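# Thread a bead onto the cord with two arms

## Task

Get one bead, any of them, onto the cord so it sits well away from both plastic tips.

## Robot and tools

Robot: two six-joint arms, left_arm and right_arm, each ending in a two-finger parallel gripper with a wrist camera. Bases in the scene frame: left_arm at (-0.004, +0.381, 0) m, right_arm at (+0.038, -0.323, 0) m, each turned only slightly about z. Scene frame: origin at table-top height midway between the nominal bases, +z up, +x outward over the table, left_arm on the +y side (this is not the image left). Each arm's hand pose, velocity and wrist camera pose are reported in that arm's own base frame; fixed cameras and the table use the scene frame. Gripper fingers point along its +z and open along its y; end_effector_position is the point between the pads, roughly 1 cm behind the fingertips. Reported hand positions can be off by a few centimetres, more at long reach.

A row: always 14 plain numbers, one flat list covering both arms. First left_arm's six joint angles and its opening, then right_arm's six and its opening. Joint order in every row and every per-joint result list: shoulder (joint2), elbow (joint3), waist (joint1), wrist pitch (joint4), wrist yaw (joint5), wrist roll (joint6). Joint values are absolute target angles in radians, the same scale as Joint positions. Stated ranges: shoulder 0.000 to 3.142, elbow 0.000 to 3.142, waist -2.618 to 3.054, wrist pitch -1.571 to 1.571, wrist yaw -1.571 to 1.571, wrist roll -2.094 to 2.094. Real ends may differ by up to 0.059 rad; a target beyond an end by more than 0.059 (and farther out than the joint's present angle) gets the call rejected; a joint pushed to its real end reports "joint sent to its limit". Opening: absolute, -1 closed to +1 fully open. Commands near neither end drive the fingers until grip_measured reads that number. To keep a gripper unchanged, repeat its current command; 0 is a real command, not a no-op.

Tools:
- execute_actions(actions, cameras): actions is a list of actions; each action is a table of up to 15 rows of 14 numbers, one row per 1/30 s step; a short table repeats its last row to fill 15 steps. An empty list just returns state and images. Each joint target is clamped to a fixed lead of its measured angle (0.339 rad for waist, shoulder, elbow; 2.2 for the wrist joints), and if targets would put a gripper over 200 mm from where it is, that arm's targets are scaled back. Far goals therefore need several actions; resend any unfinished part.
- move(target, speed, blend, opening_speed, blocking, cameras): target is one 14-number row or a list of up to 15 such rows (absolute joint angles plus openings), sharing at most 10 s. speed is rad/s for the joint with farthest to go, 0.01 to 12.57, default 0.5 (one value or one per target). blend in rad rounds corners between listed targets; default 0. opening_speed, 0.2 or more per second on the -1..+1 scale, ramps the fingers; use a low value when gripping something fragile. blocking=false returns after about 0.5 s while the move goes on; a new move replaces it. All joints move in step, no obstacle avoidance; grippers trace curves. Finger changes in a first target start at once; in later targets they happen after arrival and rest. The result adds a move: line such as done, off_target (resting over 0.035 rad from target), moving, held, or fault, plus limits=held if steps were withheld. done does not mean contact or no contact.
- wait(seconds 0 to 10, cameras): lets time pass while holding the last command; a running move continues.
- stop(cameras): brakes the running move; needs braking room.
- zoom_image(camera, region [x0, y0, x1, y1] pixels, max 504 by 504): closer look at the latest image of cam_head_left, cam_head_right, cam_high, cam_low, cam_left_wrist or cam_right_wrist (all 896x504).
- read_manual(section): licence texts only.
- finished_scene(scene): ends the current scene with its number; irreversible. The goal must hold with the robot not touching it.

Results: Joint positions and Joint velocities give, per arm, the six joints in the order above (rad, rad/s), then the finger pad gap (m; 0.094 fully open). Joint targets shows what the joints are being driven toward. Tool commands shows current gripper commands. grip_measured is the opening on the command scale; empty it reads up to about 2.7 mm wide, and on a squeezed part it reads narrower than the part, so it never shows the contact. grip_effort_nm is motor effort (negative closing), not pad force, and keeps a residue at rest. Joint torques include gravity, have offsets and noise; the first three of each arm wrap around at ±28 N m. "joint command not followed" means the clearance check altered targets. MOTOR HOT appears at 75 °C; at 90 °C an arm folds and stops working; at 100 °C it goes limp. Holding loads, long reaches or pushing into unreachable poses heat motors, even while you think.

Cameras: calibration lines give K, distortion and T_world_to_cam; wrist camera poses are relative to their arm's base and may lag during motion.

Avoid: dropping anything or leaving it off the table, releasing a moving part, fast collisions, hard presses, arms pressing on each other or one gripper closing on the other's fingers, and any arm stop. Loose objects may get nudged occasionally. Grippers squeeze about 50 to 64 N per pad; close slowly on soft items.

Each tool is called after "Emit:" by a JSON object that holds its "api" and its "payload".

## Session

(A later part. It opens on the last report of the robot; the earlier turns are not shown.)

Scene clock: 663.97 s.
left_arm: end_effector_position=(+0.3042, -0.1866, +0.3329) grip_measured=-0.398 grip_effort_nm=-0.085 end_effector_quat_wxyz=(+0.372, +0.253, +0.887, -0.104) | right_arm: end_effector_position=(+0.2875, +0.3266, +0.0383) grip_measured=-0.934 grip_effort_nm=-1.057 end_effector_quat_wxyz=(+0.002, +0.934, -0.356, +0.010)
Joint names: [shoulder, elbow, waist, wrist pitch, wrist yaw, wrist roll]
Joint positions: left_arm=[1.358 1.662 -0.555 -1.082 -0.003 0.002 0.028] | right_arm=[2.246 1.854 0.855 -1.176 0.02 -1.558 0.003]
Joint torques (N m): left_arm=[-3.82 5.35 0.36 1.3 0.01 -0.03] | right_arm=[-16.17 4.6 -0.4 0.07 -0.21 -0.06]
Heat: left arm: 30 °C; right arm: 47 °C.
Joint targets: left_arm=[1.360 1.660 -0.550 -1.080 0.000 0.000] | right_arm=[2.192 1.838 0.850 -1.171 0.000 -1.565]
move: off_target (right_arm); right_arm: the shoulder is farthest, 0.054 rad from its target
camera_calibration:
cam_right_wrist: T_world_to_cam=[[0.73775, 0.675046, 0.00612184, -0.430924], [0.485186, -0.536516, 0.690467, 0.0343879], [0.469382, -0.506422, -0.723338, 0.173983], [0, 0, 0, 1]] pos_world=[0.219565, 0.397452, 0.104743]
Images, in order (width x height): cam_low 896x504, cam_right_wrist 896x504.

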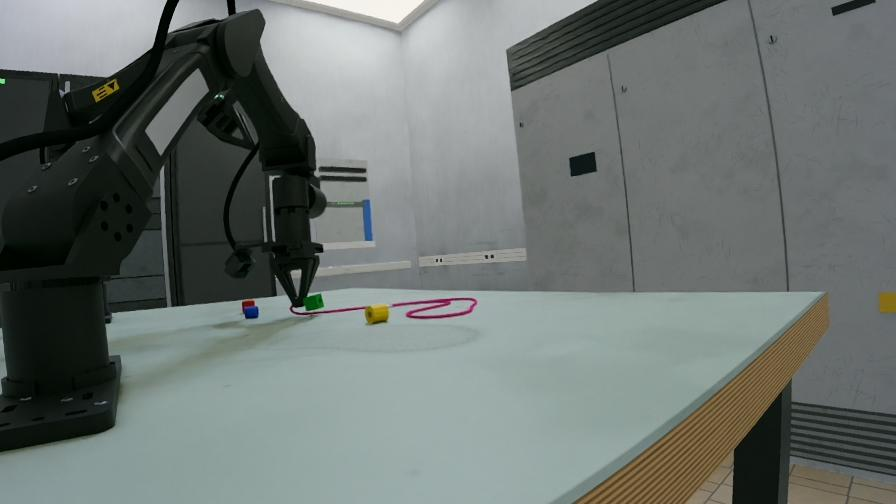

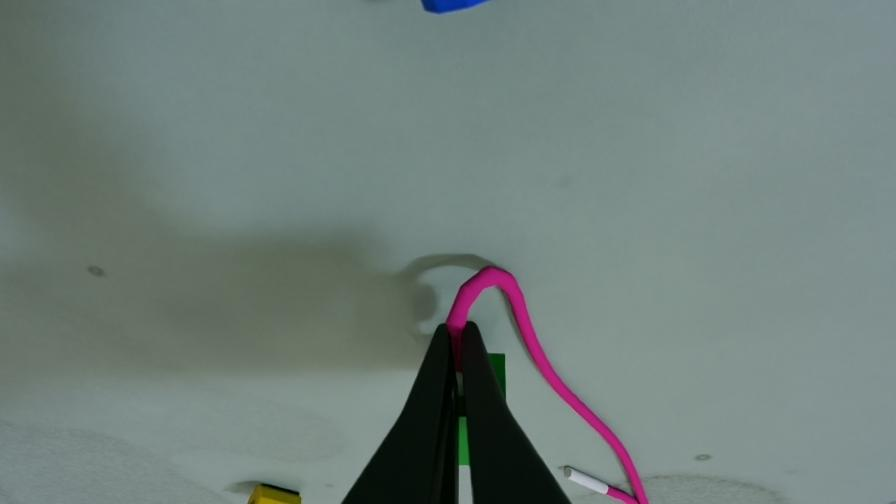

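Emit:
{"api": "move", "payload": {"target": [1.36,1.66,-0.55,-1.08,0,0,-0.4,2.192,1.796,0.745,-1.131,0,-1.565,-1], "speed": 0.15, "cameras": ["cam_right_wrist","cam_low"]}}

Scene clock: 688.13 s.
left_arm: end_effector_position=(+0.3042, -0.1866, +0.3329) grip_measured=-0.398 grip_effort_nm=-0.090 end_effector_quat_wxyz=(+0.372, +0.253, +0.887, -0.104) | right_arm: end_effector_position=(+0.3164, +0.2913, +0.0282) grip_measured=-0.934 grip_effort_nm=-1.057 end_effector_quat_wxyz=(+0.007, +0.914, -0.405, +0.006)
Joint names: [shoulder, elbow, waist, wrist pitch, wrist yaw, wrist roll]
Joint positions: left_arm=[1.358 1.662 -0.555 -1.082 -0.003 0.002 0.028] | right_arm=[2.245 1.812 0.749 -1.147 0.017 -1.558 0.003]
Joint torques (N m): left_arm=[-3.82 5.37 0.36 1.3 0.01 -0.04] | right_arm=[-16.03 4.57 -0.35 0.14 -0.17 -0.07]
Heat: left arm: 29 °C; right arm: 54 °C.
Joint targets: left_arm=[1.360 1.660 -0.550 -1.080 0.000 0.000] | right_arm=[2.192 1.796 0.745 -1.131 0.000 -1.565]
move: off_target (right_arm); right_arm: the shoulder is farthest, 0.053 rad from its target
camera_calibration:
cam_right_wrist: T_world_to_cam=[[0.805103, 0.593101, -0.00637343, -0.425421], [0.433224, -0.580672, 0.689302, 0.037751], [0.405125, -0.55772, -0.724446, 0.170566], [0, 0, 0, 1]] pos_world=[0.257053, 0.369366, 0.0948323]
Images, in order (width x height): cam_low 896x504, cam_right_wrist 896x504.

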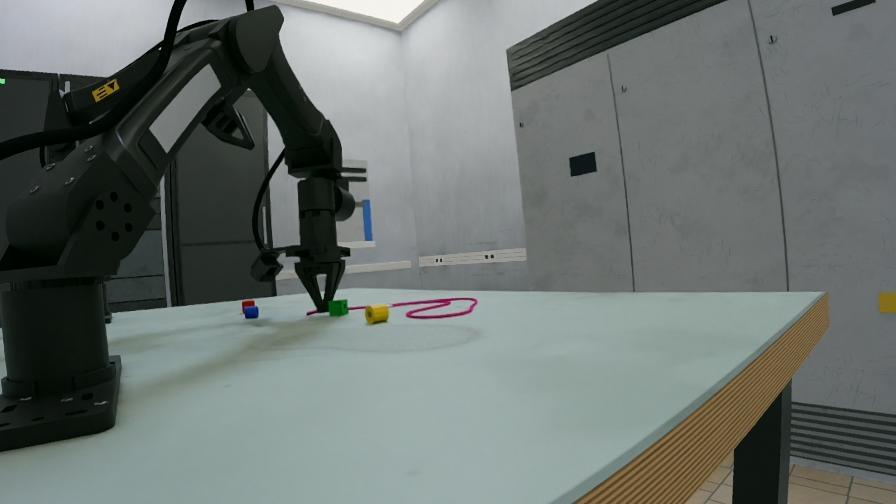

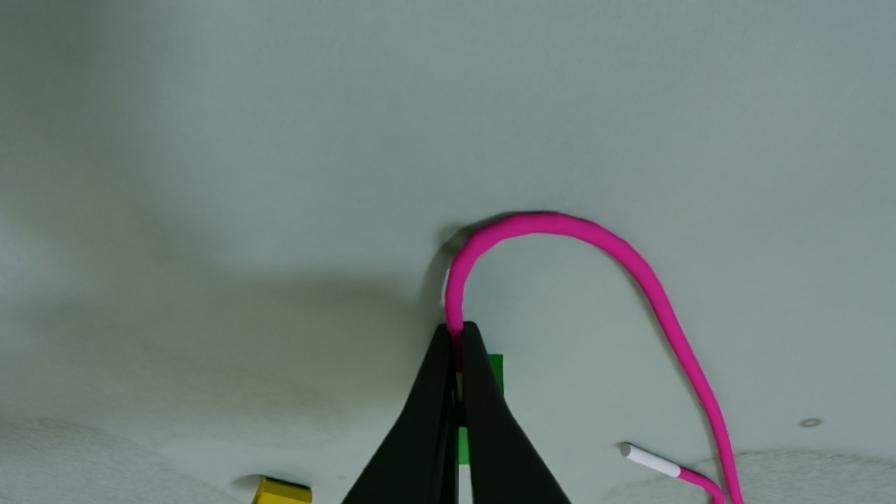

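Emit:
{"api": "move", "payload": {"target": [1.36,1.66,-0.55,-1.08,0,0,-0.4,2.192,1.796,0.645,-1.131,0,-1.565,-1], "speed": 0.15, "cameras": ["cam_right_wrist"]}}

Scene clock: 695.50 s.
left_arm: end_effector_position=(+0.3042, -0.1866, +0.3329) grip_measured=-0.398 grip_effort_nm=-0.090 end_effector_quat_wxyz=(+0.372, +0.253, +0.887, -0.104) | right_arm: end_effector_position=(+0.3443, +0.2581, +0.0282) grip_measured=-0.934 grip_effort_nm=-1.057 end_effector_quat_wxyz=(+0.007, +0.892, -0.451, +0.006)
Joint names: [shoulder, elbow, waist, wrist pitch, wrist yaw, wrist roll]
Joint positions: left_arm=[1.358 1.662 -0.555 -1.082 -0.003 0.002 0.028] | right_arm=[2.245 1.812 0.648 -1.145 0.016 -1.558 0.003]
Joint torques (N m): left_arm=[-3.81 5.33 0.34 1.3 0.01 -0.03] | right_arm=[-15.98 4.53 -0.31 0.13 -0.15 -0.06]
Heat: left arm: 29 °C; right arm: 53 °C.
Joint targets: left_arm=[1.360 1.660 -0.550 -1.080 0.000 0.000] | right_arm=[2.192 1.796 0.645 -1.131 0.000 -1.565]
move: off_target (right_arm); right_arm: the shoulder is farthest, 0.053 rad from its target
camera_calibration:
cam_right_wrist: T_world_to_cam=[[0.860816, 0.508888, -0.00529083, -0.425709], [0.372123, -0.622309, 0.688663, 0.0382213], [0.34716, -0.594781, -0.725063, 0.170342], [0, 0, 0, 1]] pos_world=[0.293098, 0.341739, 0.0949344]
Images, in order (width x height): cam_right_wrist 896x504.

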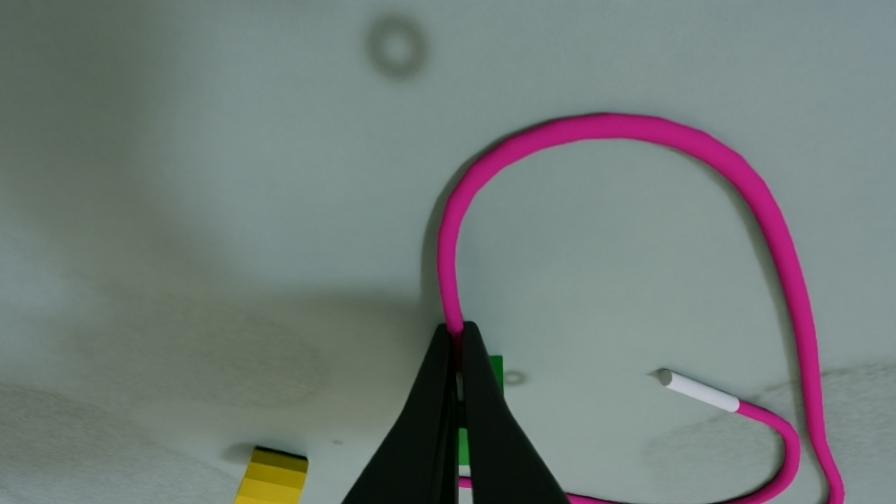

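Emit:
{"api": "move", "payload": {"target": [1.36,1.66,-0.55,-1.08,0,0,-0.4,2.192,1.796,0.645,-1.131,0,-1.565,-0.5], "opening_speed": 0.6, "cameras": ["cam_right_wrist"]}}

Scene clock: 705.20 s.
left_arm: end_effector_position=(+0.3042, -0.1866, +0.3329) grip_measured=-0.398 grip_effort_nm=-0.085 end_effector_quat_wxyz=(+0.372, +0.253, +0.887, -0.104) | right_arm: end_effector_position=(+0.3444, +0.2582, +0.0282) grip_measured=-0.503 grip_effort_nm=0.125 end_effector_quat_wxyz=(+0.007, +0.892, -0.451, +0.006)
Joint names: [shoulder, elbow, waist, wrist pitch, wrist yaw, wrist roll]
Joint positions: left_arm=[1.358 1.662 -0.555 -1.082 -0.003 0.002 0.028] | right_arm=[2.245 1.812 0.648 -1.145 0.016 -1.558 0.023]
Joint torques (N m): left_arm=[-3.81 5.35 0.35 1.3 0.02 -0.03] | right_arm=[-16.03 4.55 -0.29 0.14 -0.16 -0.05]
Heat: left arm: 29 °C; right arm: 52 °C.
Joint targets: left_arm=[1.360 1.660 -0.550 -1.080 0.000 0.000] | right_arm=[2.192 1.796 0.645 -1.131 0.000 -1.565]
move: off_target (right_arm); right_arm: the shoulder is farthest, 0.053 rad from its target
camera_calibration:
cam_right_wrist: T_world_to_cam=[[0.860826, 0.508877, -0.00490349, -0.425829], [0.371925, -0.622521, 0.688578, 0.0383218], [0.347349, -0.594569, -0.725146, 0.170187], [0, 0, 0, 1]] pos_world=[0.293197, 0.341738, 0.0949349]
Images, in order (width x height): cam_right_wrist 896x504.

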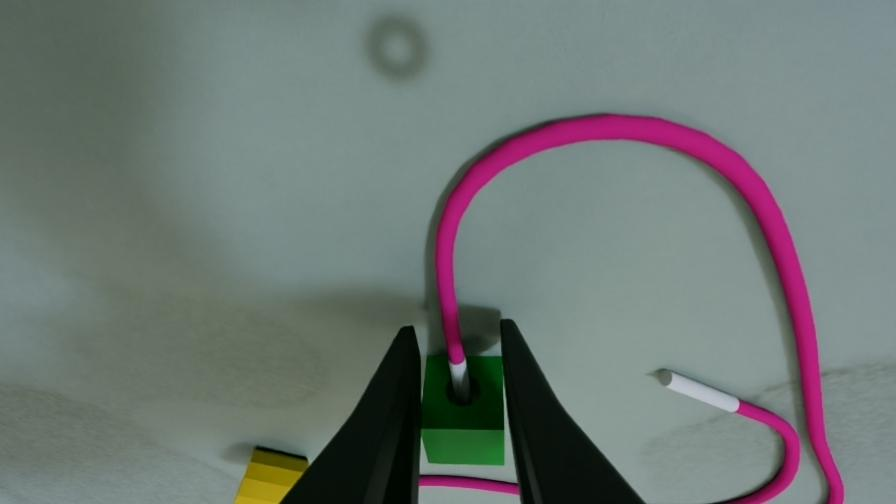

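Emit:
{"api": "move", "payload": {"target": [[1.36,1.66,-0.55,-1.08,0,0,-0.4,2.192,1.796,0.698,-1.151,0,-1.565,-0.5],[1.36,1.66,-0.55,-1.08,0,0,-0.4,2.192,1.778,0.698,-1.133,0,-1.565,-0.5]], "speed": 0.15, "cameras": ["cam_right_wrist"]}}

Scene clock: 719.37 s.
left_arm: end_effector_position=(+0.3042, -0.1866, +0.3329) grip_measured=-0.398 grip_effort_nm=-0.090 end_effector_quat_wxyz=(+0.372, +0.253, +0.887, -0.104) | right_arm: end_effector_position=(+0.3273, +0.2725, +0.0253) grip_measured=-0.503 grip_effort_nm=0.120 end_effector_quat_wxyz=(+0.012, +0.903, -0.428, +0.003)
Joint names: [shoulder, elbow, waist, wrist pitch, wrist yaw, wrist roll]
Joint positions: left_arm=[1.358 1.662 -0.555 -1.082 -0.003 0.002 0.028] | right_arm=[2.242 1.795 0.698 -1.144 0.015 -1.558 0.023]
Joint torques (N m): left_arm=[-3.84 5.34 0.38 1.31 0.01 -0.03] | right_arm=[-15.65 4.45 0.03 0.09 -0.15 -0.05]
Heat: left arm: 29 °C; right arm: 52 °C.
Joint targets: left_arm=[1.360 1.660 -0.550 -1.080 0.000 0.000] | right_arm=[2.192 1.778 0.698 -1.133 0.000 -1.565]
move: off_target (right_arm); right_arm: the shoulder is farthest, 0.050 rad from its target
camera_calibration:
cam_right_wrist: T_world_to_cam=[[0.83403, 0.551425, -0.0179949, -0.420884], [0.410267, -0.598062, 0.688479, 0.0364206], [0.368882, -0.581595, -0.725033, 0.171951], [0, 0, 0, 1]] pos_world=[0.272658, 0.353874, 0.0920217]
Images, in order (width x height): cam_right_wrist 896x504.

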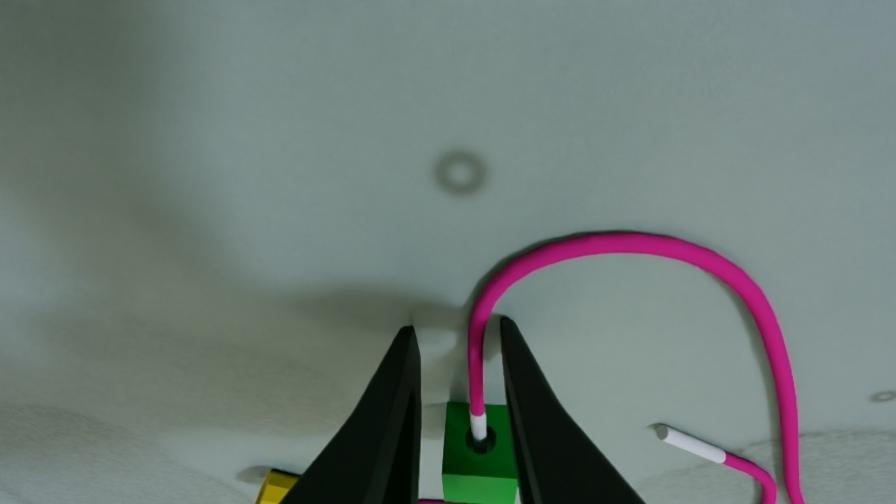

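Emit:
{"api": "move", "payload": {"target": [[1.36,1.66,-0.55,-1.08,0,0,-0.4,2.192,1.778,0.684,-1.115,0,-1.565,-0.5],[1.36,1.66,-0.55,-1.08,0,0,-0.4,2.192,1.778,0.684,-1.115,0,-1.565,-0.7]], "speed": 0.15, "opening_speed": 0.6, "cameras": ["cam_right_wrist"]}}

Scene clock: 735.67 s.
left_arm: end_effector_position=(+0.3042, -0.1866, +0.3329) grip_measured=-0.398 grip_effort_nm=-0.081 end_effector_quat_wxyz=(+0.372, +0.253, +0.887, -0.104) | right_arm: end_effector_position=(+0.3316, +0.2728, +0.0252) grip_measured=-0.697 grip_effort_nm=-0.168 end_effector_quat_wxyz=(+0.006, +0.902, -0.431, +0.005)
Joint names: [shoulder, elbow, waist, wrist pitch, wrist yaw, wrist roll]
Joint positions: left_arm=[1.358 1.662 -0.555 -1.082 -0.003 0.002 0.028] | right_arm=[2.242 1.795 0.692 -1.13 0.015 -1.558 0.014]
Joint torques (N m): left_arm=[-3.82 5.34 0.38 1.3 0.01 -0.04] | right_arm=[-15.8 4.51 -0.69 0.13 -0.15 -0.07]
Heat: left arm: 29 °C; right arm: 49 °C.
Joint targets: left_arm=[1.360 1.660 -0.550 -1.080 0.000 0.000] | right_arm=[2.192 1.778 0.684 -1.115 0.000 -1.565]
move: off_target (right_arm); target 2's new numbers were sent with right_arm's shoulder 0.050 rad from that target; right_arm: the shoulder is farthest, 0.050 rad from its target
camera_calibration:
cam_right_wrist: T_world_to_cam=[[0.837247, 0.546811, -0.00400091, -0.424782], [0.399446, -0.60658, 0.68739, 0.0408613], [0.373445, -0.577113, -0.726278, 0.167876], [0, 0, 0, 1]] pos_world=[0.276633, 0.353945, 0.0921376]
Images, in order (width x height): cam_right_wrist 896x504.

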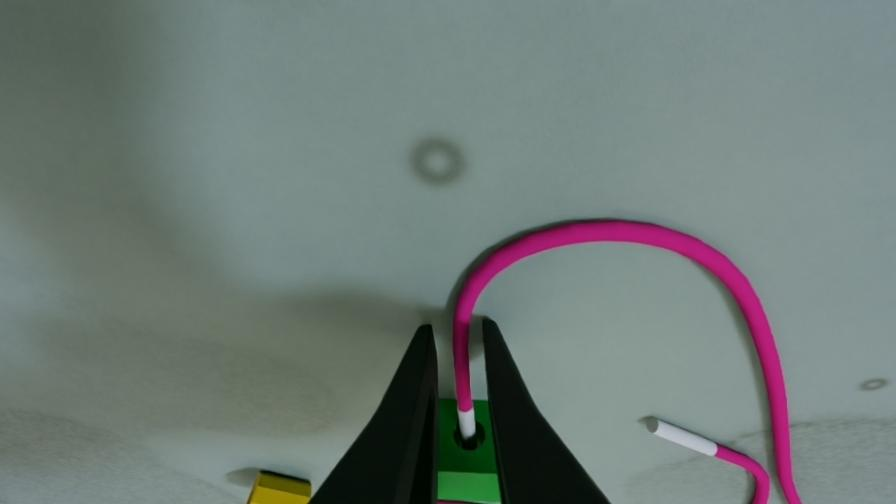

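Emit:
{"api": "move", "payload": {"target": [[1.36,1.66,-0.55,-1.08,0,0,-0.4,2.192,1.778,0.674,-1.115,0,-1.565,-0.7],[1.36,1.66,-0.55,-1.08,0,0,-0.4,2.192,1.778,0.674,-1.115,0,-1.565,-0.75]], "speed": 0.15, "cameras": ["cam_right_wrist"]}}

Scene clock: 758.40 s.
left_arm: end_effector_position=(+0.3042, -0.1866, +0.3329) grip_measured=-0.398 grip_effort_nm=-0.095 end_effector_quat_wxyz=(+0.372, +0.253, +0.887, -0.104) | right_arm: end_effector_position=(+0.3344, +0.2695, +0.0252) grip_measured=-0.747 grip_effort_nm=-0.173 end_effector_quat_wxyz=(+0.006, +0.900, -0.436, +0.006)
Joint names: [shoulder, elbow, waist, wrist pitch, wrist yaw, wrist roll]
Joint positions: left_arm=[1.358 1.662 -0.555 -1.082 -0.003 0.002 0.028] | right_arm=[2.242 1.795 0.682 -1.129 0.015 -1.558 0.012]
Joint torques (N m): left_arm=[-3.81 5.34 0.38 1.3 0.01 -0.03] | right_arm=[-15.75 4.52 -0.7 0.15 -0.13 -0.07]
Heat: left arm: 29 °C; right arm: 49 °C.
Joint targets: left_arm=[1.360 1.660 -0.550 -1.080 0.000 0.000] | right_arm=[2.192 1.778 0.674 -1.115 0.000 -1.565]
move: off_target (right_arm); target 2's new numbers were sent with right_arm's shoulder 0.050 rad from that target; right_arm: the shoulder is farthest, 0.050 rad from its target
camera_calibration:
cam_right_wrist: T_world_to_cam=[[0.842838, 0.538156, -0.00355618, -0.424874], [0.392915, -0.610826, 0.687393, 0.0409376], [0.367752, -0.580758, -0.726277, 0.16769], [0, 0, 0, 1]] pos_world=[0.280347, 0.351041, 0.092138]
Images, in order (width x height): cam_right_wrist 896x504.

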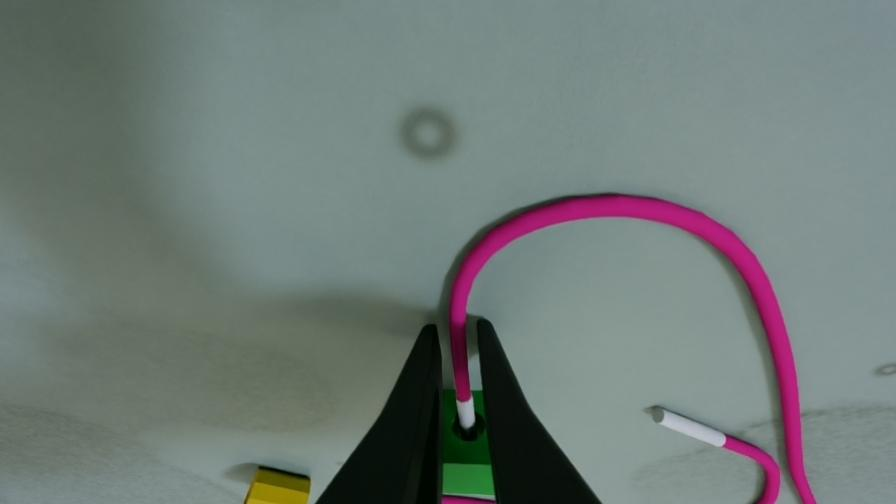

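Emit:
{"api": "move", "payload": {"target": [1.36,1.66,-0.55,-1.08,0,0,-0.4,2.192,1.778,0.674,-1.115,0,-1.565,-1], "opening_speed": 0.5, "cameras": ["cam_right_wrist"]}}

Scene clock: 765.93 s.
left_arm: end_effector_position=(+0.3042, -0.1866, +0.3329) grip_measured=-0.398 grip_effort_nm=-0.085 end_effector_quat_wxyz=(+0.372, +0.253, +0.887, -0.104) | right_arm: end_effector_position=(+0.3344, +0.2695, +0.0252) grip_measured=-0.945 grip_effort_nm=-1.009 end_effector_quat_wxyz=(+0.006, +0.900, -0.436, +0.006)
Joint names: [shoulder, elbow, waist, wrist pitch, wrist yaw, wrist roll]
Joint positions: left_arm=[1.358 1.662 -0.555 -1.082 -0.003 0.002 0.028] | right_arm=[2.242 1.795 0.682 -1.129 0.015 -1.558 0.003]
Joint torques (N m): left_arm=[-3.82 5.37 0.38 1.3 0.02 -0.03] | right_arm=[-15.72 4.53 -0.62 0.13 -0.14 -0.05]
Heat: left arm: 29 °C; right arm: 49 °C.
Joint targets: left_arm=[1.360 1.660 -0.550 -1.080 0.000 0.000] | right_arm=[2.192 1.778 0.674 -1.115 0.000 -1.565]
move: off_target (right_arm); right_arm: the shoulder is farthest, 0.050 rad from its target
camera_calibration:
cam_right_wrist: T_world_to_cam=[[0.842838, 0.538156, -0.00355618, -0.424874], [0.392915, -0.610826, 0.687393, 0.0409376], [0.367752, -0.580758, -0.726277, 0.16769], [0, 0, 0, 1]] pos_world=[0.280347, 0.351041, 0.092138]
Images, in order (width x height): cam_right_wrist 896x504.

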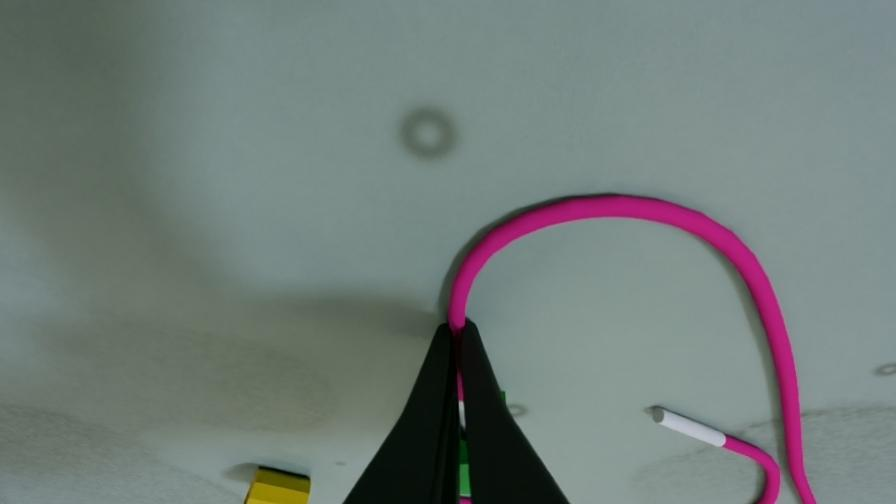

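Emit:
{"api": "move", "payload": {"target": [1.36,1.66,-0.55,-1.08,0,0,-0.4,2.192,1.778,0.644,-1.115,0,-1.565,-1], "speed": 0.15, "cameras": ["cam_right_wrist","cam_high"]}}

Emit:
{"api": "zoom_image", "payload": {"camera": "cam_right_wrist", "region": [380, 300, 560, 504]}}

Scene clock: 774.63 s.
left_arm: end_effector_position=(+0.3042, -0.1866, +0.3329) grip_measured=-0.398 grip_effort_nm=-0.085 end_effector_quat_wxyz=(+0.372, +0.253, +0.887, -0.104) | right_arm: end_effector_position=(+0.3431, +0.2583, +0.0252) grip_measured=-0.947 grip_effort_nm=-1.057 end_effector_quat_wxyz=(+0.006, +0.893, -0.450, +0.005)
Joint names: [shoulder, elbow, waist, wrist pitch, wrist yaw, wrist roll]
Joint positions: left_arm=[1.358 1.662 -0.555 -1.082 -0.003 0.002 0.028] | right_arm=[2.242 1.795 0.649 -1.129 0.015 -1.558 0.002]
Joint torques (N m): left_arm=[-3.82 5.33 0.36 1.3 0.02 -0.04] | right_arm=[-15.71 4.46 -0.42 0.13 -0.14 -0.07]
Heat: left arm: 29 °C; right arm: 49 °C.
Joint targets: left_arm=[1.360 1.660 -0.550 -1.080 0.000 0.000] | right_arm=[2.192 1.778 0.644 -1.115 0.000 -1.565]
move: off_target (right_arm); right_arm: the shoulder is farthest, 0.050 rad from its target
camera_calibration:
cam_right_wrist: T_world_to_cam=[[0.860044, 0.510208, -0.00357807, -0.424895], [0.372681, -0.623397, 0.687375, 0.0409929], [0.348474, -0.592506, -0.726294, 0.16775], [0, 0, 0, 1]] pos_world=[0.291694, 0.341733, 0.092138]
Images, in order (width x height): cam_high 896x504, cam_right_wrist 896x504.

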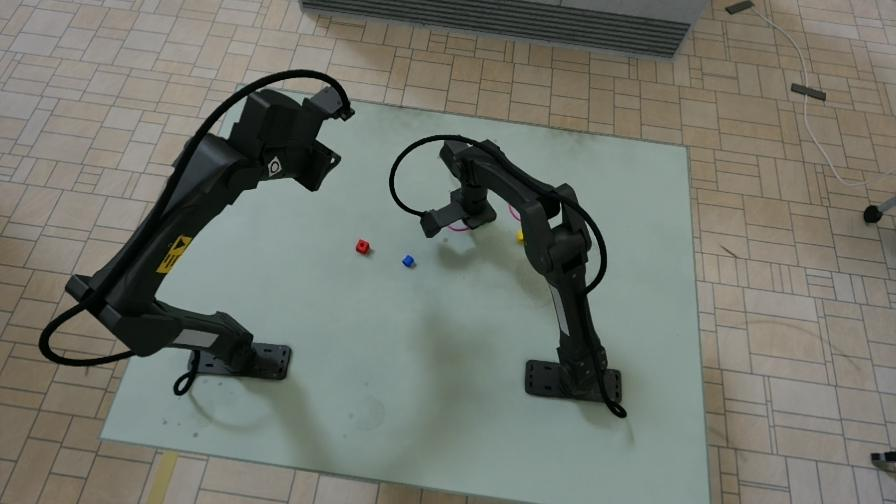

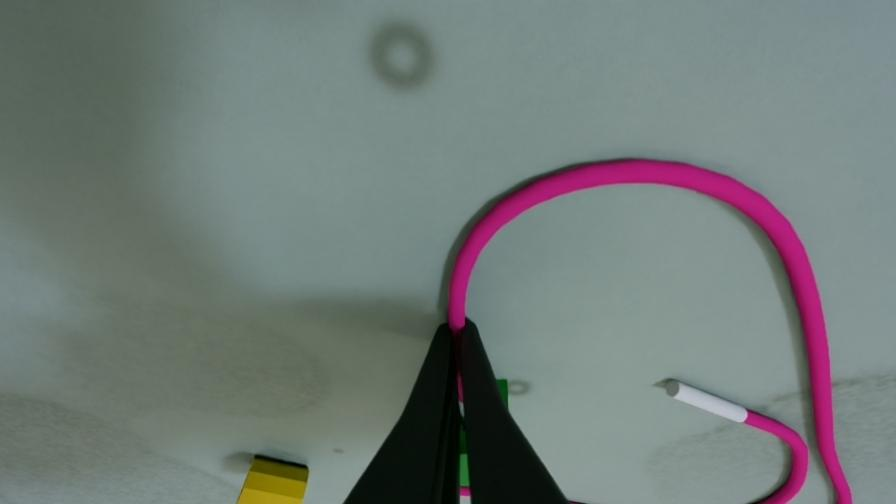

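Scaled by 2.471 from the camera's 896x504 image, which has a finer 1280x720 frame.

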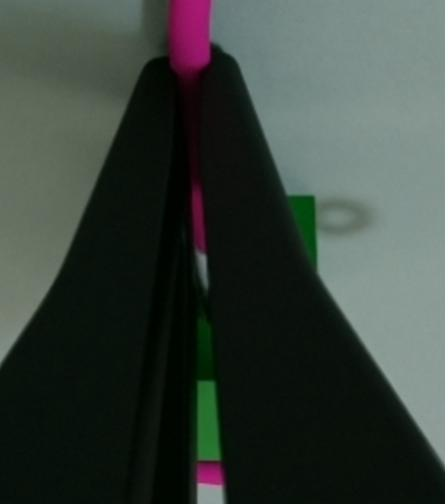

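Emit:
{"api": "move", "payload": {"target": [1.36,1.66,-0.55,-1.08,0,0,-0.4,2.192,1.778,0.618,-1.115,0,-1.565,-1], "speed": 0.15, "cameras": ["cam_right_wrist"]}}

Emit:
{"api": "zoom_image", "payload": {"camera": "cam_right_wrist", "region": [380, 300, 560, 504]}}

Scene clock: 782.97 s.
left_arm: end_effector_position=(+0.3042, -0.1866, +0.3329) grip_measured=-0.398 grip_effort_nm=-0.090 end_effector_quat_wxyz=(+0.372, +0.253, +0.887, -0.104) | right_arm: end_effector_position=(+0.3496, +0.2495, +0.0252) grip_measured=-0.947 grip_effort_nm=-1.053 end_effector_quat_wxyz=(+0.006, +0.887, -0.462, +0.005)
Joint names: [shoulder, elbow, waist, wrist pitch, wrist yaw, wrist roll]
Joint positions: left_arm=[1.358 1.662 -0.555 -1.082 -0.003 0.002 0.028] | right_arm=[2.242 1.795 0.624 -1.129 0.015 -1.558 0.002]
Joint torques (N m): left_arm=[-3.84 5.35 0.36 1.31 0.02 -0.03] | right_arm=[-15.79 4.44 -0.5 0.13 -0.15 -0.06]
Heat: left arm: 28 °C; right arm: 49 °C.
Joint targets: left_arm=[1.360 1.660 -0.550 -1.080 0.000 0.000] | right_arm=[2.192 1.778 0.618 -1.115 0.000 -1.565]
move: off_target (right_arm); right_arm: the shoulder is farthest, 0.050 rad from its target
camera_calibration:
cam_right_wrist: T_world_to_cam=[[0.872816, 0.488037, -0.0035736, -0.424869], [0.356584, -0.63269, 0.687423, 0.0409664], [0.333227, -0.601268, -0.726248, 0.167735], [0, 0, 0, 1]] pos_world=[0.300331, 0.334125, 0.0921379]
Images, in order (width x height): cam_right_wrist 896x504.

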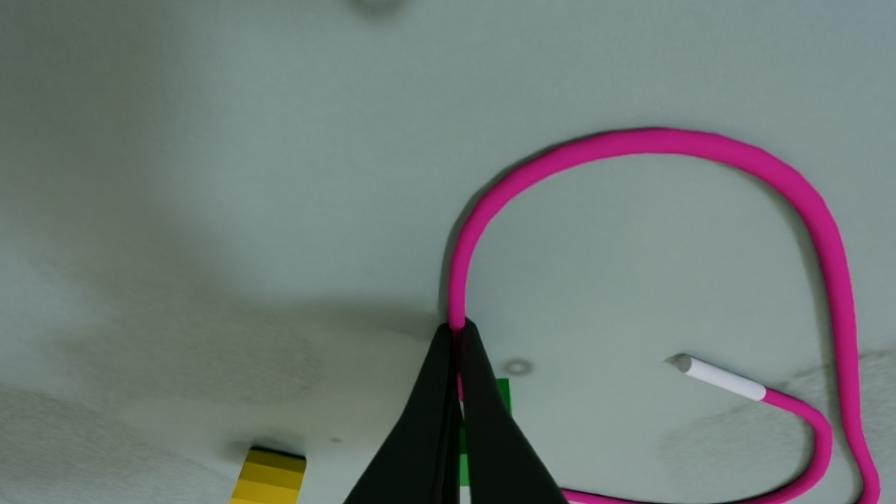

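Scaled by 2.471 from the camera's 896x504 image, which has a finer 1280x720 frame.

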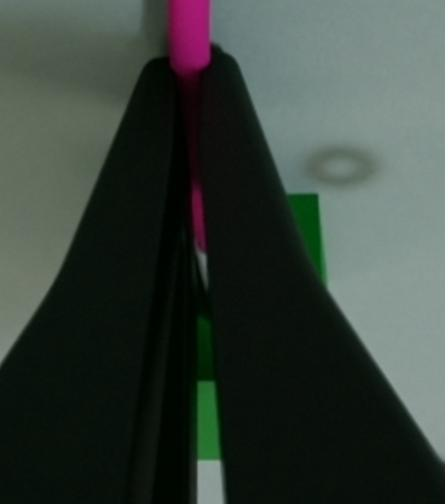

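Emit:
{"api": "move", "payload": {"target": [[1.36,1.66,-0.55,-1.08,0,0,-0.4,2.192,1.913,0.803,-1.206,0.4,-1.56,-1],[1.36,1.66,-0.55,-1.08,0,0,-0.4,2.192,1.846,1.015,-1.19,0.9,-1.565,-1],[1.36,1.66,-0.55,-1.08,0,0,-0.4,2.192,1.753,1.123,-1.096,1.3,-1.565,-1],[1.36,1.66,-0.55,-1.08,0,0,-0.4,2.192,1.655,1.159,-0.996,1.555,-1.565,-1]], "speed": [0.4,0.6,0.6,0.4], "blend": [0.05,0.05,0.05,0], "cameras": ["cam_low","cam_high","cam_left_wrist"]}}

Emit:
{"api": "zoom_image", "payload": {"camera": "cam_low", "region": [270, 165, 370, 265]}}

Scene clock: 815.67 s.
left_arm: end_effector_position=(+0.3042, -0.1866, +0.3329) grip_measured=-0.398 grip_effort_nm=-0.090 end_effector_quat_wxyz=(+0.372, +0.253, +0.887, -0.104) | right_arm: end_effector_position=(+0.3334, +0.3136, +0.1646) grip_measured=-0.947 grip_effort_nm=-1.057 end_effector_quat_wxyz=(+0.141, +0.708, -0.154, +0.675)
Joint names: [shoulder, elbow, waist, wrist pitch, wrist yaw, wrist roll]
Joint positions: left_arm=[1.358 1.662 -0.555 -1.082 -0.003 0.002 0.028] | right_arm=[2.241 1.671 1.152 -1.005 1.521 -1.558 0.002]
Joint torques (N m): left_arm=[-3.82 5.35 0.35 1.3 0.02 -0.03] | right_arm=[-15.54 4.46 0.69 0.1 0.82 -0.05]
Heat: left arm: 28 °C; right arm: 50 °C.
Joint targets: left_arm=[1.360 1.660 -0.550 -1.080 0.000 0.000] | right_arm=[2.192 1.655 1.159 -0.996 1.555 -1.565]
move: off_target (right_arm); right_arm: the shoulder is farthest, 0.049 rad from its target
camera_calibration:
cam_left_wrist: T_world_to_cam=[[-0.599718, -0.794607, -0.094542, 0.0700766], [-0.794782, 0.605216, -0.0451014, 0.395678], [0.0930563, 0.0480923, -0.994499, 0.424785], [0, 0, 0, 1]] pos_world=[0.316975, -0.204216, 0.446919]
Images, in order (width x height): cam_high 896x504, cam_low 896x504, cam_left_wrist 896x504.

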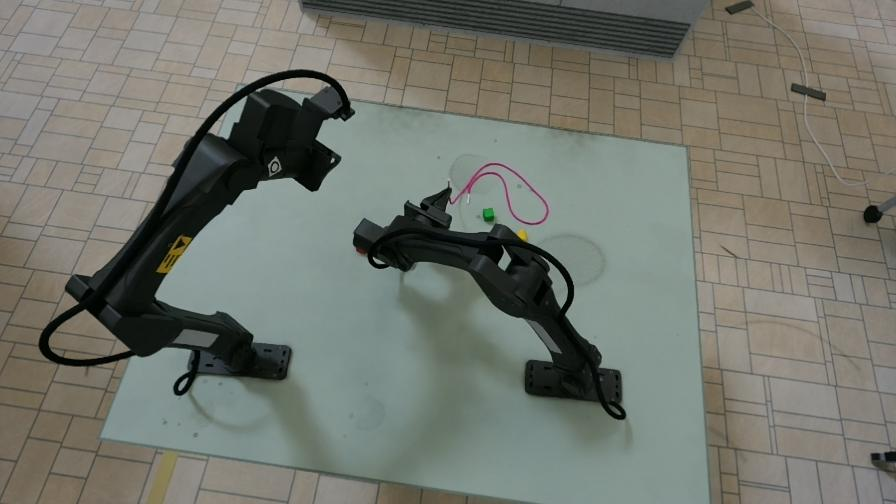

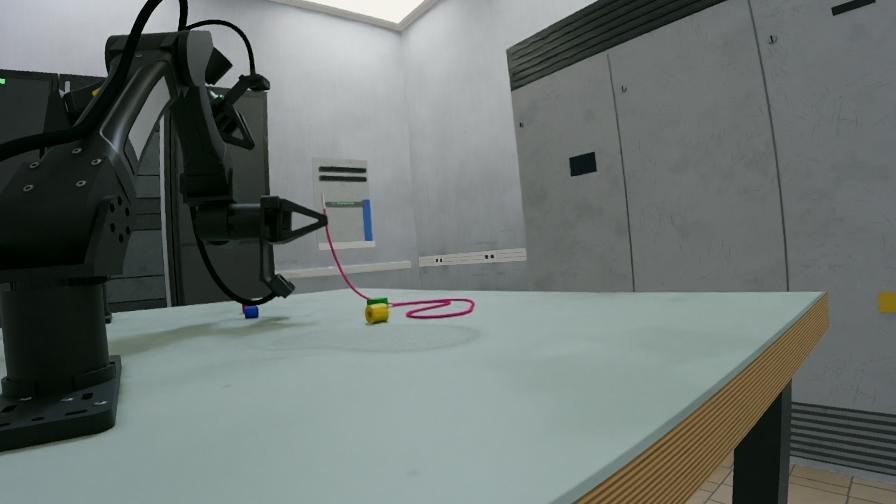

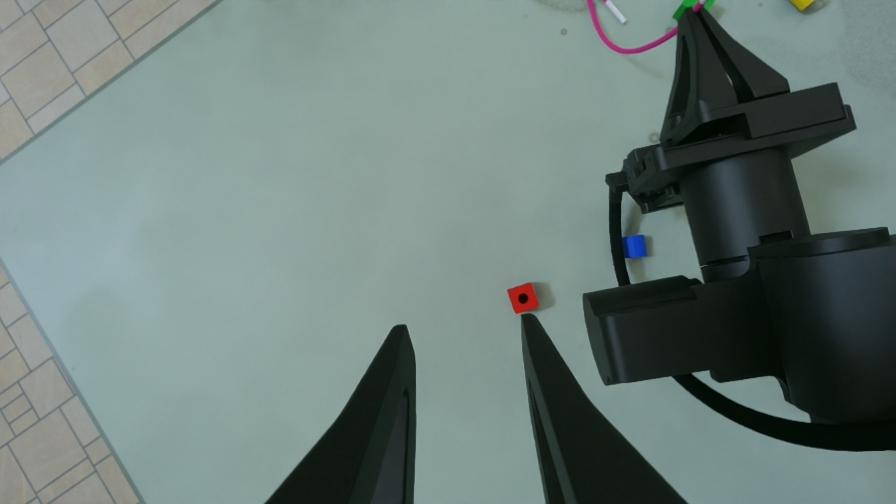

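Scaled by 5.040 from the camera's 896x504 image, which has a finer 1280x720 frame.

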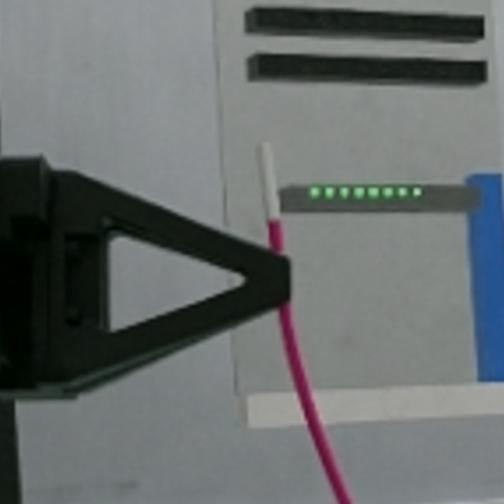

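Emit:
{"api": "zoom_image", "payload": {"camera": "cam_left_wrist", "region": [480, 260, 570, 340]}}

Scaled by 5.600 from the camera's 896x504 image, which has a finer 1280x720 frame.

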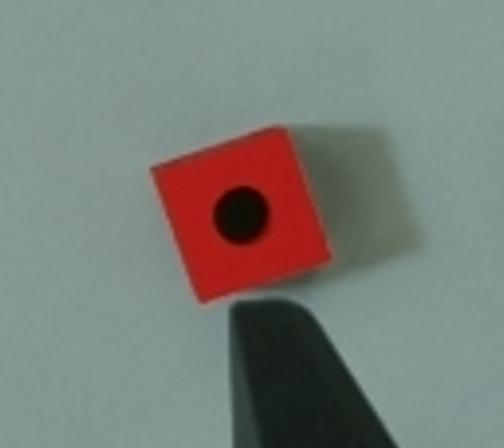

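Emit:
{"api": "move", "payload": {"target": [[1.36,1.66,-0.55,-1.08,0,0,-0.4,2.192,1.655,0.845,-0.996,1.555,-1.565,-1],[1.272,0.617,-0.654,-0.074,0,0,0.0,2.192,1.655,0.845,-0.996,1.555,-1.565,-1]], "speed": [0.5,0.7], "blend": [0.1,0], "cameras": ["cam_left_wrist","cam_low"]}}

Scene clock: 985.93 s.
left_arm: end_effector_position=(+0.2816, -0.2102, +0.0863) grip_measured=-0.002 grip_effort_nm=0.090 end_effector_quat_wxyz=(+0.359, +0.294, +0.878, -0.118) | right_arm: end_effector_position=(+0.4128, +0.1981, +0.1649) grip_measured=-0.947 grip_effort_nm=-1.057 end_effector_quat_wxyz=(+0.241, +0.675, -0.261, +0.646)
Joint names: [shoulder, elbow, waist, wrist pitch, wrist yaw, wrist roll]
Joint positions: left_arm=[1.303 0.614 -0.646 -0.106 -0.003 0.002 0.047] | right_arm=[2.241 1.671 0.844 -1.002 1.523 -1.558 0.002]
Joint torques (N m): left_arm=[-6.71 6.16 -0.65 1.55 0.01 -0.04] | right_arm=[-15.53 4.45 0.02 0.1 0.82 -0.07]
Heat: left arm: 28 °C; right arm: 56 °C.
Joint targets: left_arm=[1.272 0.617 -0.654 -0.074 0.000 0.000] | right_arm=[2.192 1.655 0.845 -0.996 1.555 -1.565]
move: off_target (right_arm); right_arm: the shoulder is farthest, 0.049 rad from its target
camera_calibration:
cam_left_wrist: T_world_to_cam=[[-0.670812, -0.735765, -0.0930668, 0.0466809], [-0.736884, 0.675423, -0.0283851, 0.377913], [0.0837442, 0.0495383, -0.995255, 0.185826], [0, 0, 0, 1]] pos_world=[0.29423, -0.23011, 0.200016]
Images, in order (width x height): cam_low 896x504, cam_left_wrist 896x504.

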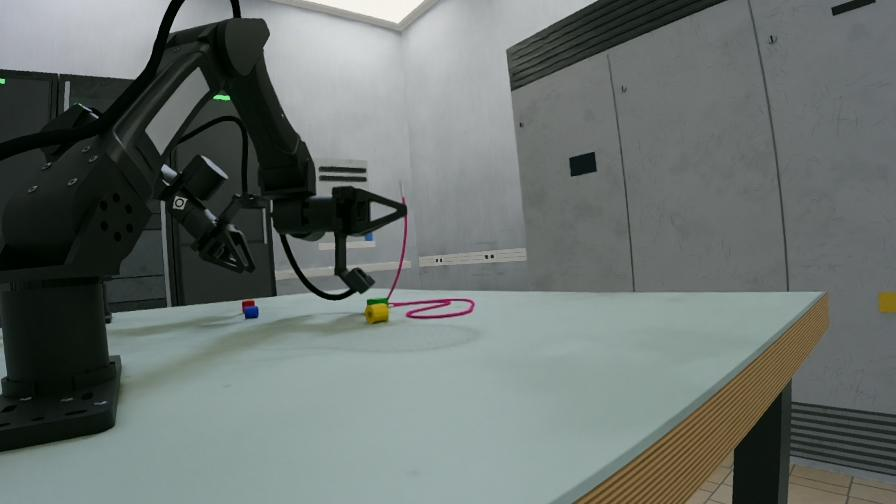

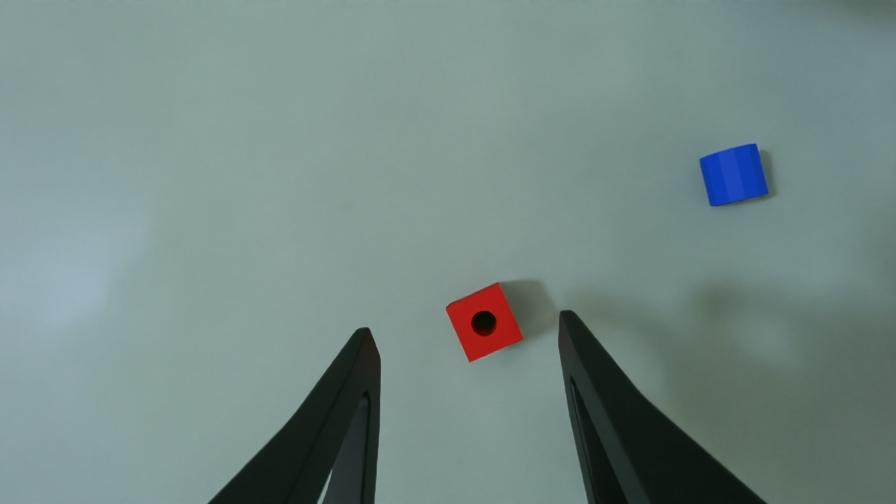

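Emit:
{"api": "move", "payload": {"target": [[1.554,0.436,-0.661,0.344,0,0,0.0,2.192,1.655,0.845,-0.996,1.555,-1.565,-1],[1.554,0.436,-0.661,0.344,0,0,-0.3,2.192,1.655,0.845,-0.996,1.555,-1.565,-1]], "speed": 0.3, "opening_speed": 0.5, "cameras": ["cam_left_wrist"]}}

Scene clock: 1007.30 s.
left_arm: end_effector_position=(+0.2799, -0.2116, +0.0138) grip_measured=-0.298 grip_effort_nm=-0.095 end_effector_quat_wxyz=(+0.360, +0.297, +0.877, -0.119) | right_arm: end_effector_position=(+0.4128, +0.1981, +0.1649) grip_measured=-0.947 grip_effort_nm=-1.057 end_effector_quat_wxyz=(+0.241, +0.675, -0.261, +0.646)
Joint names: [shoulder, elbow, waist, wrist pitch, wrist yaw, wrist roll]
Joint positions: left_arm=[1.542 0.44 -0.652 0.309 -0.003 0.002 0.033] | right_arm=[2.241 1.671 0.844 -1.002 1.523 -1.558 0.002]
Joint torques (N m): left_arm=[-3.92 4.41 -0.75 1.58 0.01 -0.03] | right_arm=[-15.56 4.45 -0.01 0.1 0.82 -0.05]
Heat: left arm: 29 °C; right arm: 56 °C.
Joint targets: left_arm=[1.554 0.436 -0.661 0.344 0.000 0.000] | right_arm=[2.192 1.655 0.845 -0.996 1.555 -1.565]
move: off_target (right_arm); target 2's new numbers were sent with left_arm's wrist pitch 0.036 rad from that target; right_arm: the shoulder is farthest, 0.049 rad from its target
camera_calibration:
cam_left_wrist: T_world_to_cam=[[-0.675255, -0.731688, -0.0930756, 0.0398766], [-0.732683, 0.679929, -0.0295253, 0.375215], [0.0848882, 0.0482578, -0.995221, 0.113267], [0, 0, 0, 1]] pos_world=[0.292226, -0.231409, 0.127516]
Images, in order (width x height): cam_left_wrist 896x504.

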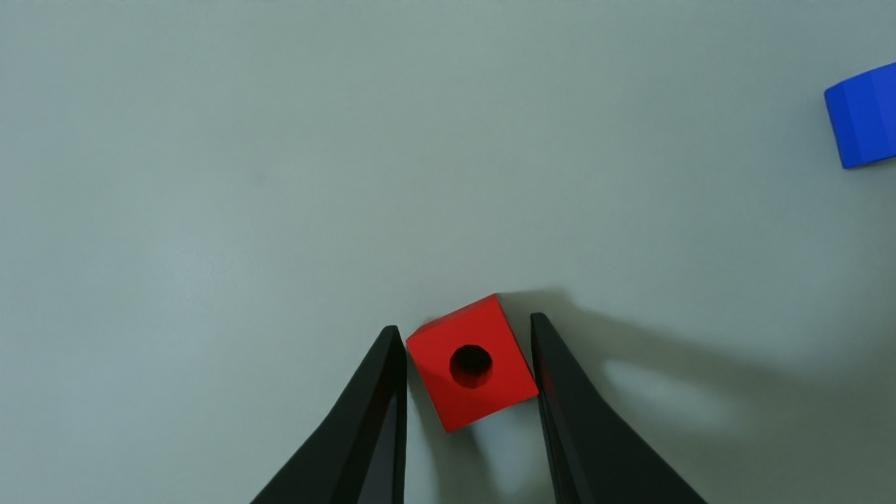

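Emit:
{"api": "move", "payload": {"target": [1.554,0.436,-0.661,0.344,0,0,-1,2.192,1.655,0.845,-0.996,1.555,-1.565,-1], "opening_speed": 0.4, "cameras": ["cam_left_wrist"]}}

Scene clock: 1016.33 s.
left_arm: end_effector_position=(+0.2800, -0.2117, +0.0140) grip_measured=-0.491 grip_effort_nm=-1.033 end_effector_quat_wxyz=(+0.360, +0.297, +0.876, -0.120) | right_arm: end_effector_position=(+0.4128, +0.1981, +0.1649) grip_measured=-0.947 grip_effort_nm=-1.057 end_effector_quat_wxyz=(+0.241, +0.675, -0.261, +0.646)
Joint names: [shoulder, elbow, waist, wrist pitch, wrist yaw, wrist roll]
Joint positions: left_arm=[1.542 0.44 -0.652 0.31 -0.003 0.002 0.024] | right_arm=[2.241 1.671 0.844 -1.002 1.523 -1.558 0.002]
Joint torques (N m): left_arm=[-3.9 4.4 -0.76 1.57 0.01 -0.04] | right_arm=[-15.57 4.44 -0.01 0.09 0.79 -0.06]
Heat: left arm: 29 °C; right arm: 56 °C.
Joint targets: left_arm=[1.554 0.436 -0.661 0.344 0.000 0.000] | right_arm=[2.192 1.655 0.845 -0.996 1.555 -1.565]
move: off_target (right_arm); right_arm: the shoulder is farthest, 0.049 rad from its target
camera_calibration:
cam_left_wrist: T_world_to_cam=[[-0.675157, -0.731756, -0.0932483, 0.0398672], [-0.732668, 0.679898, -0.0306011, 0.375487], [0.0857919, 0.0476595, -0.995173, 0.113054], [0, 0, 0, 1]] pos_world=[0.292325, -0.231508, 0.127716]
Images, in order (width x height): cam_left_wrist 896x504.

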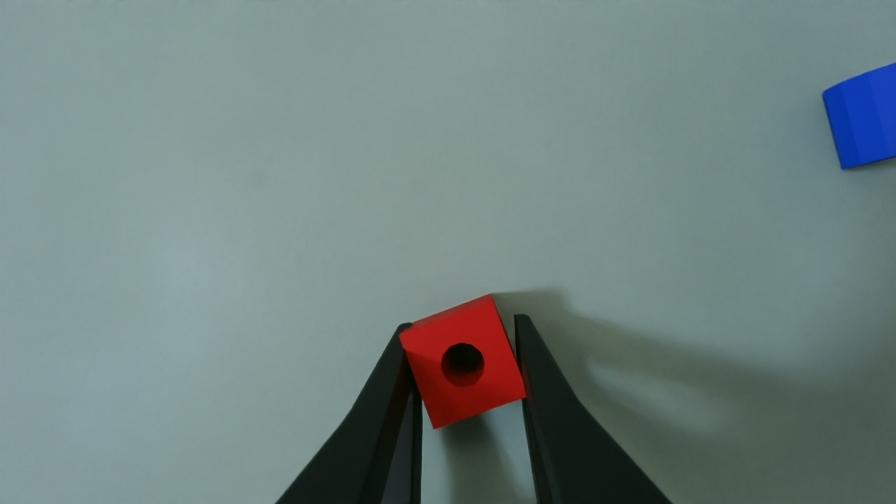

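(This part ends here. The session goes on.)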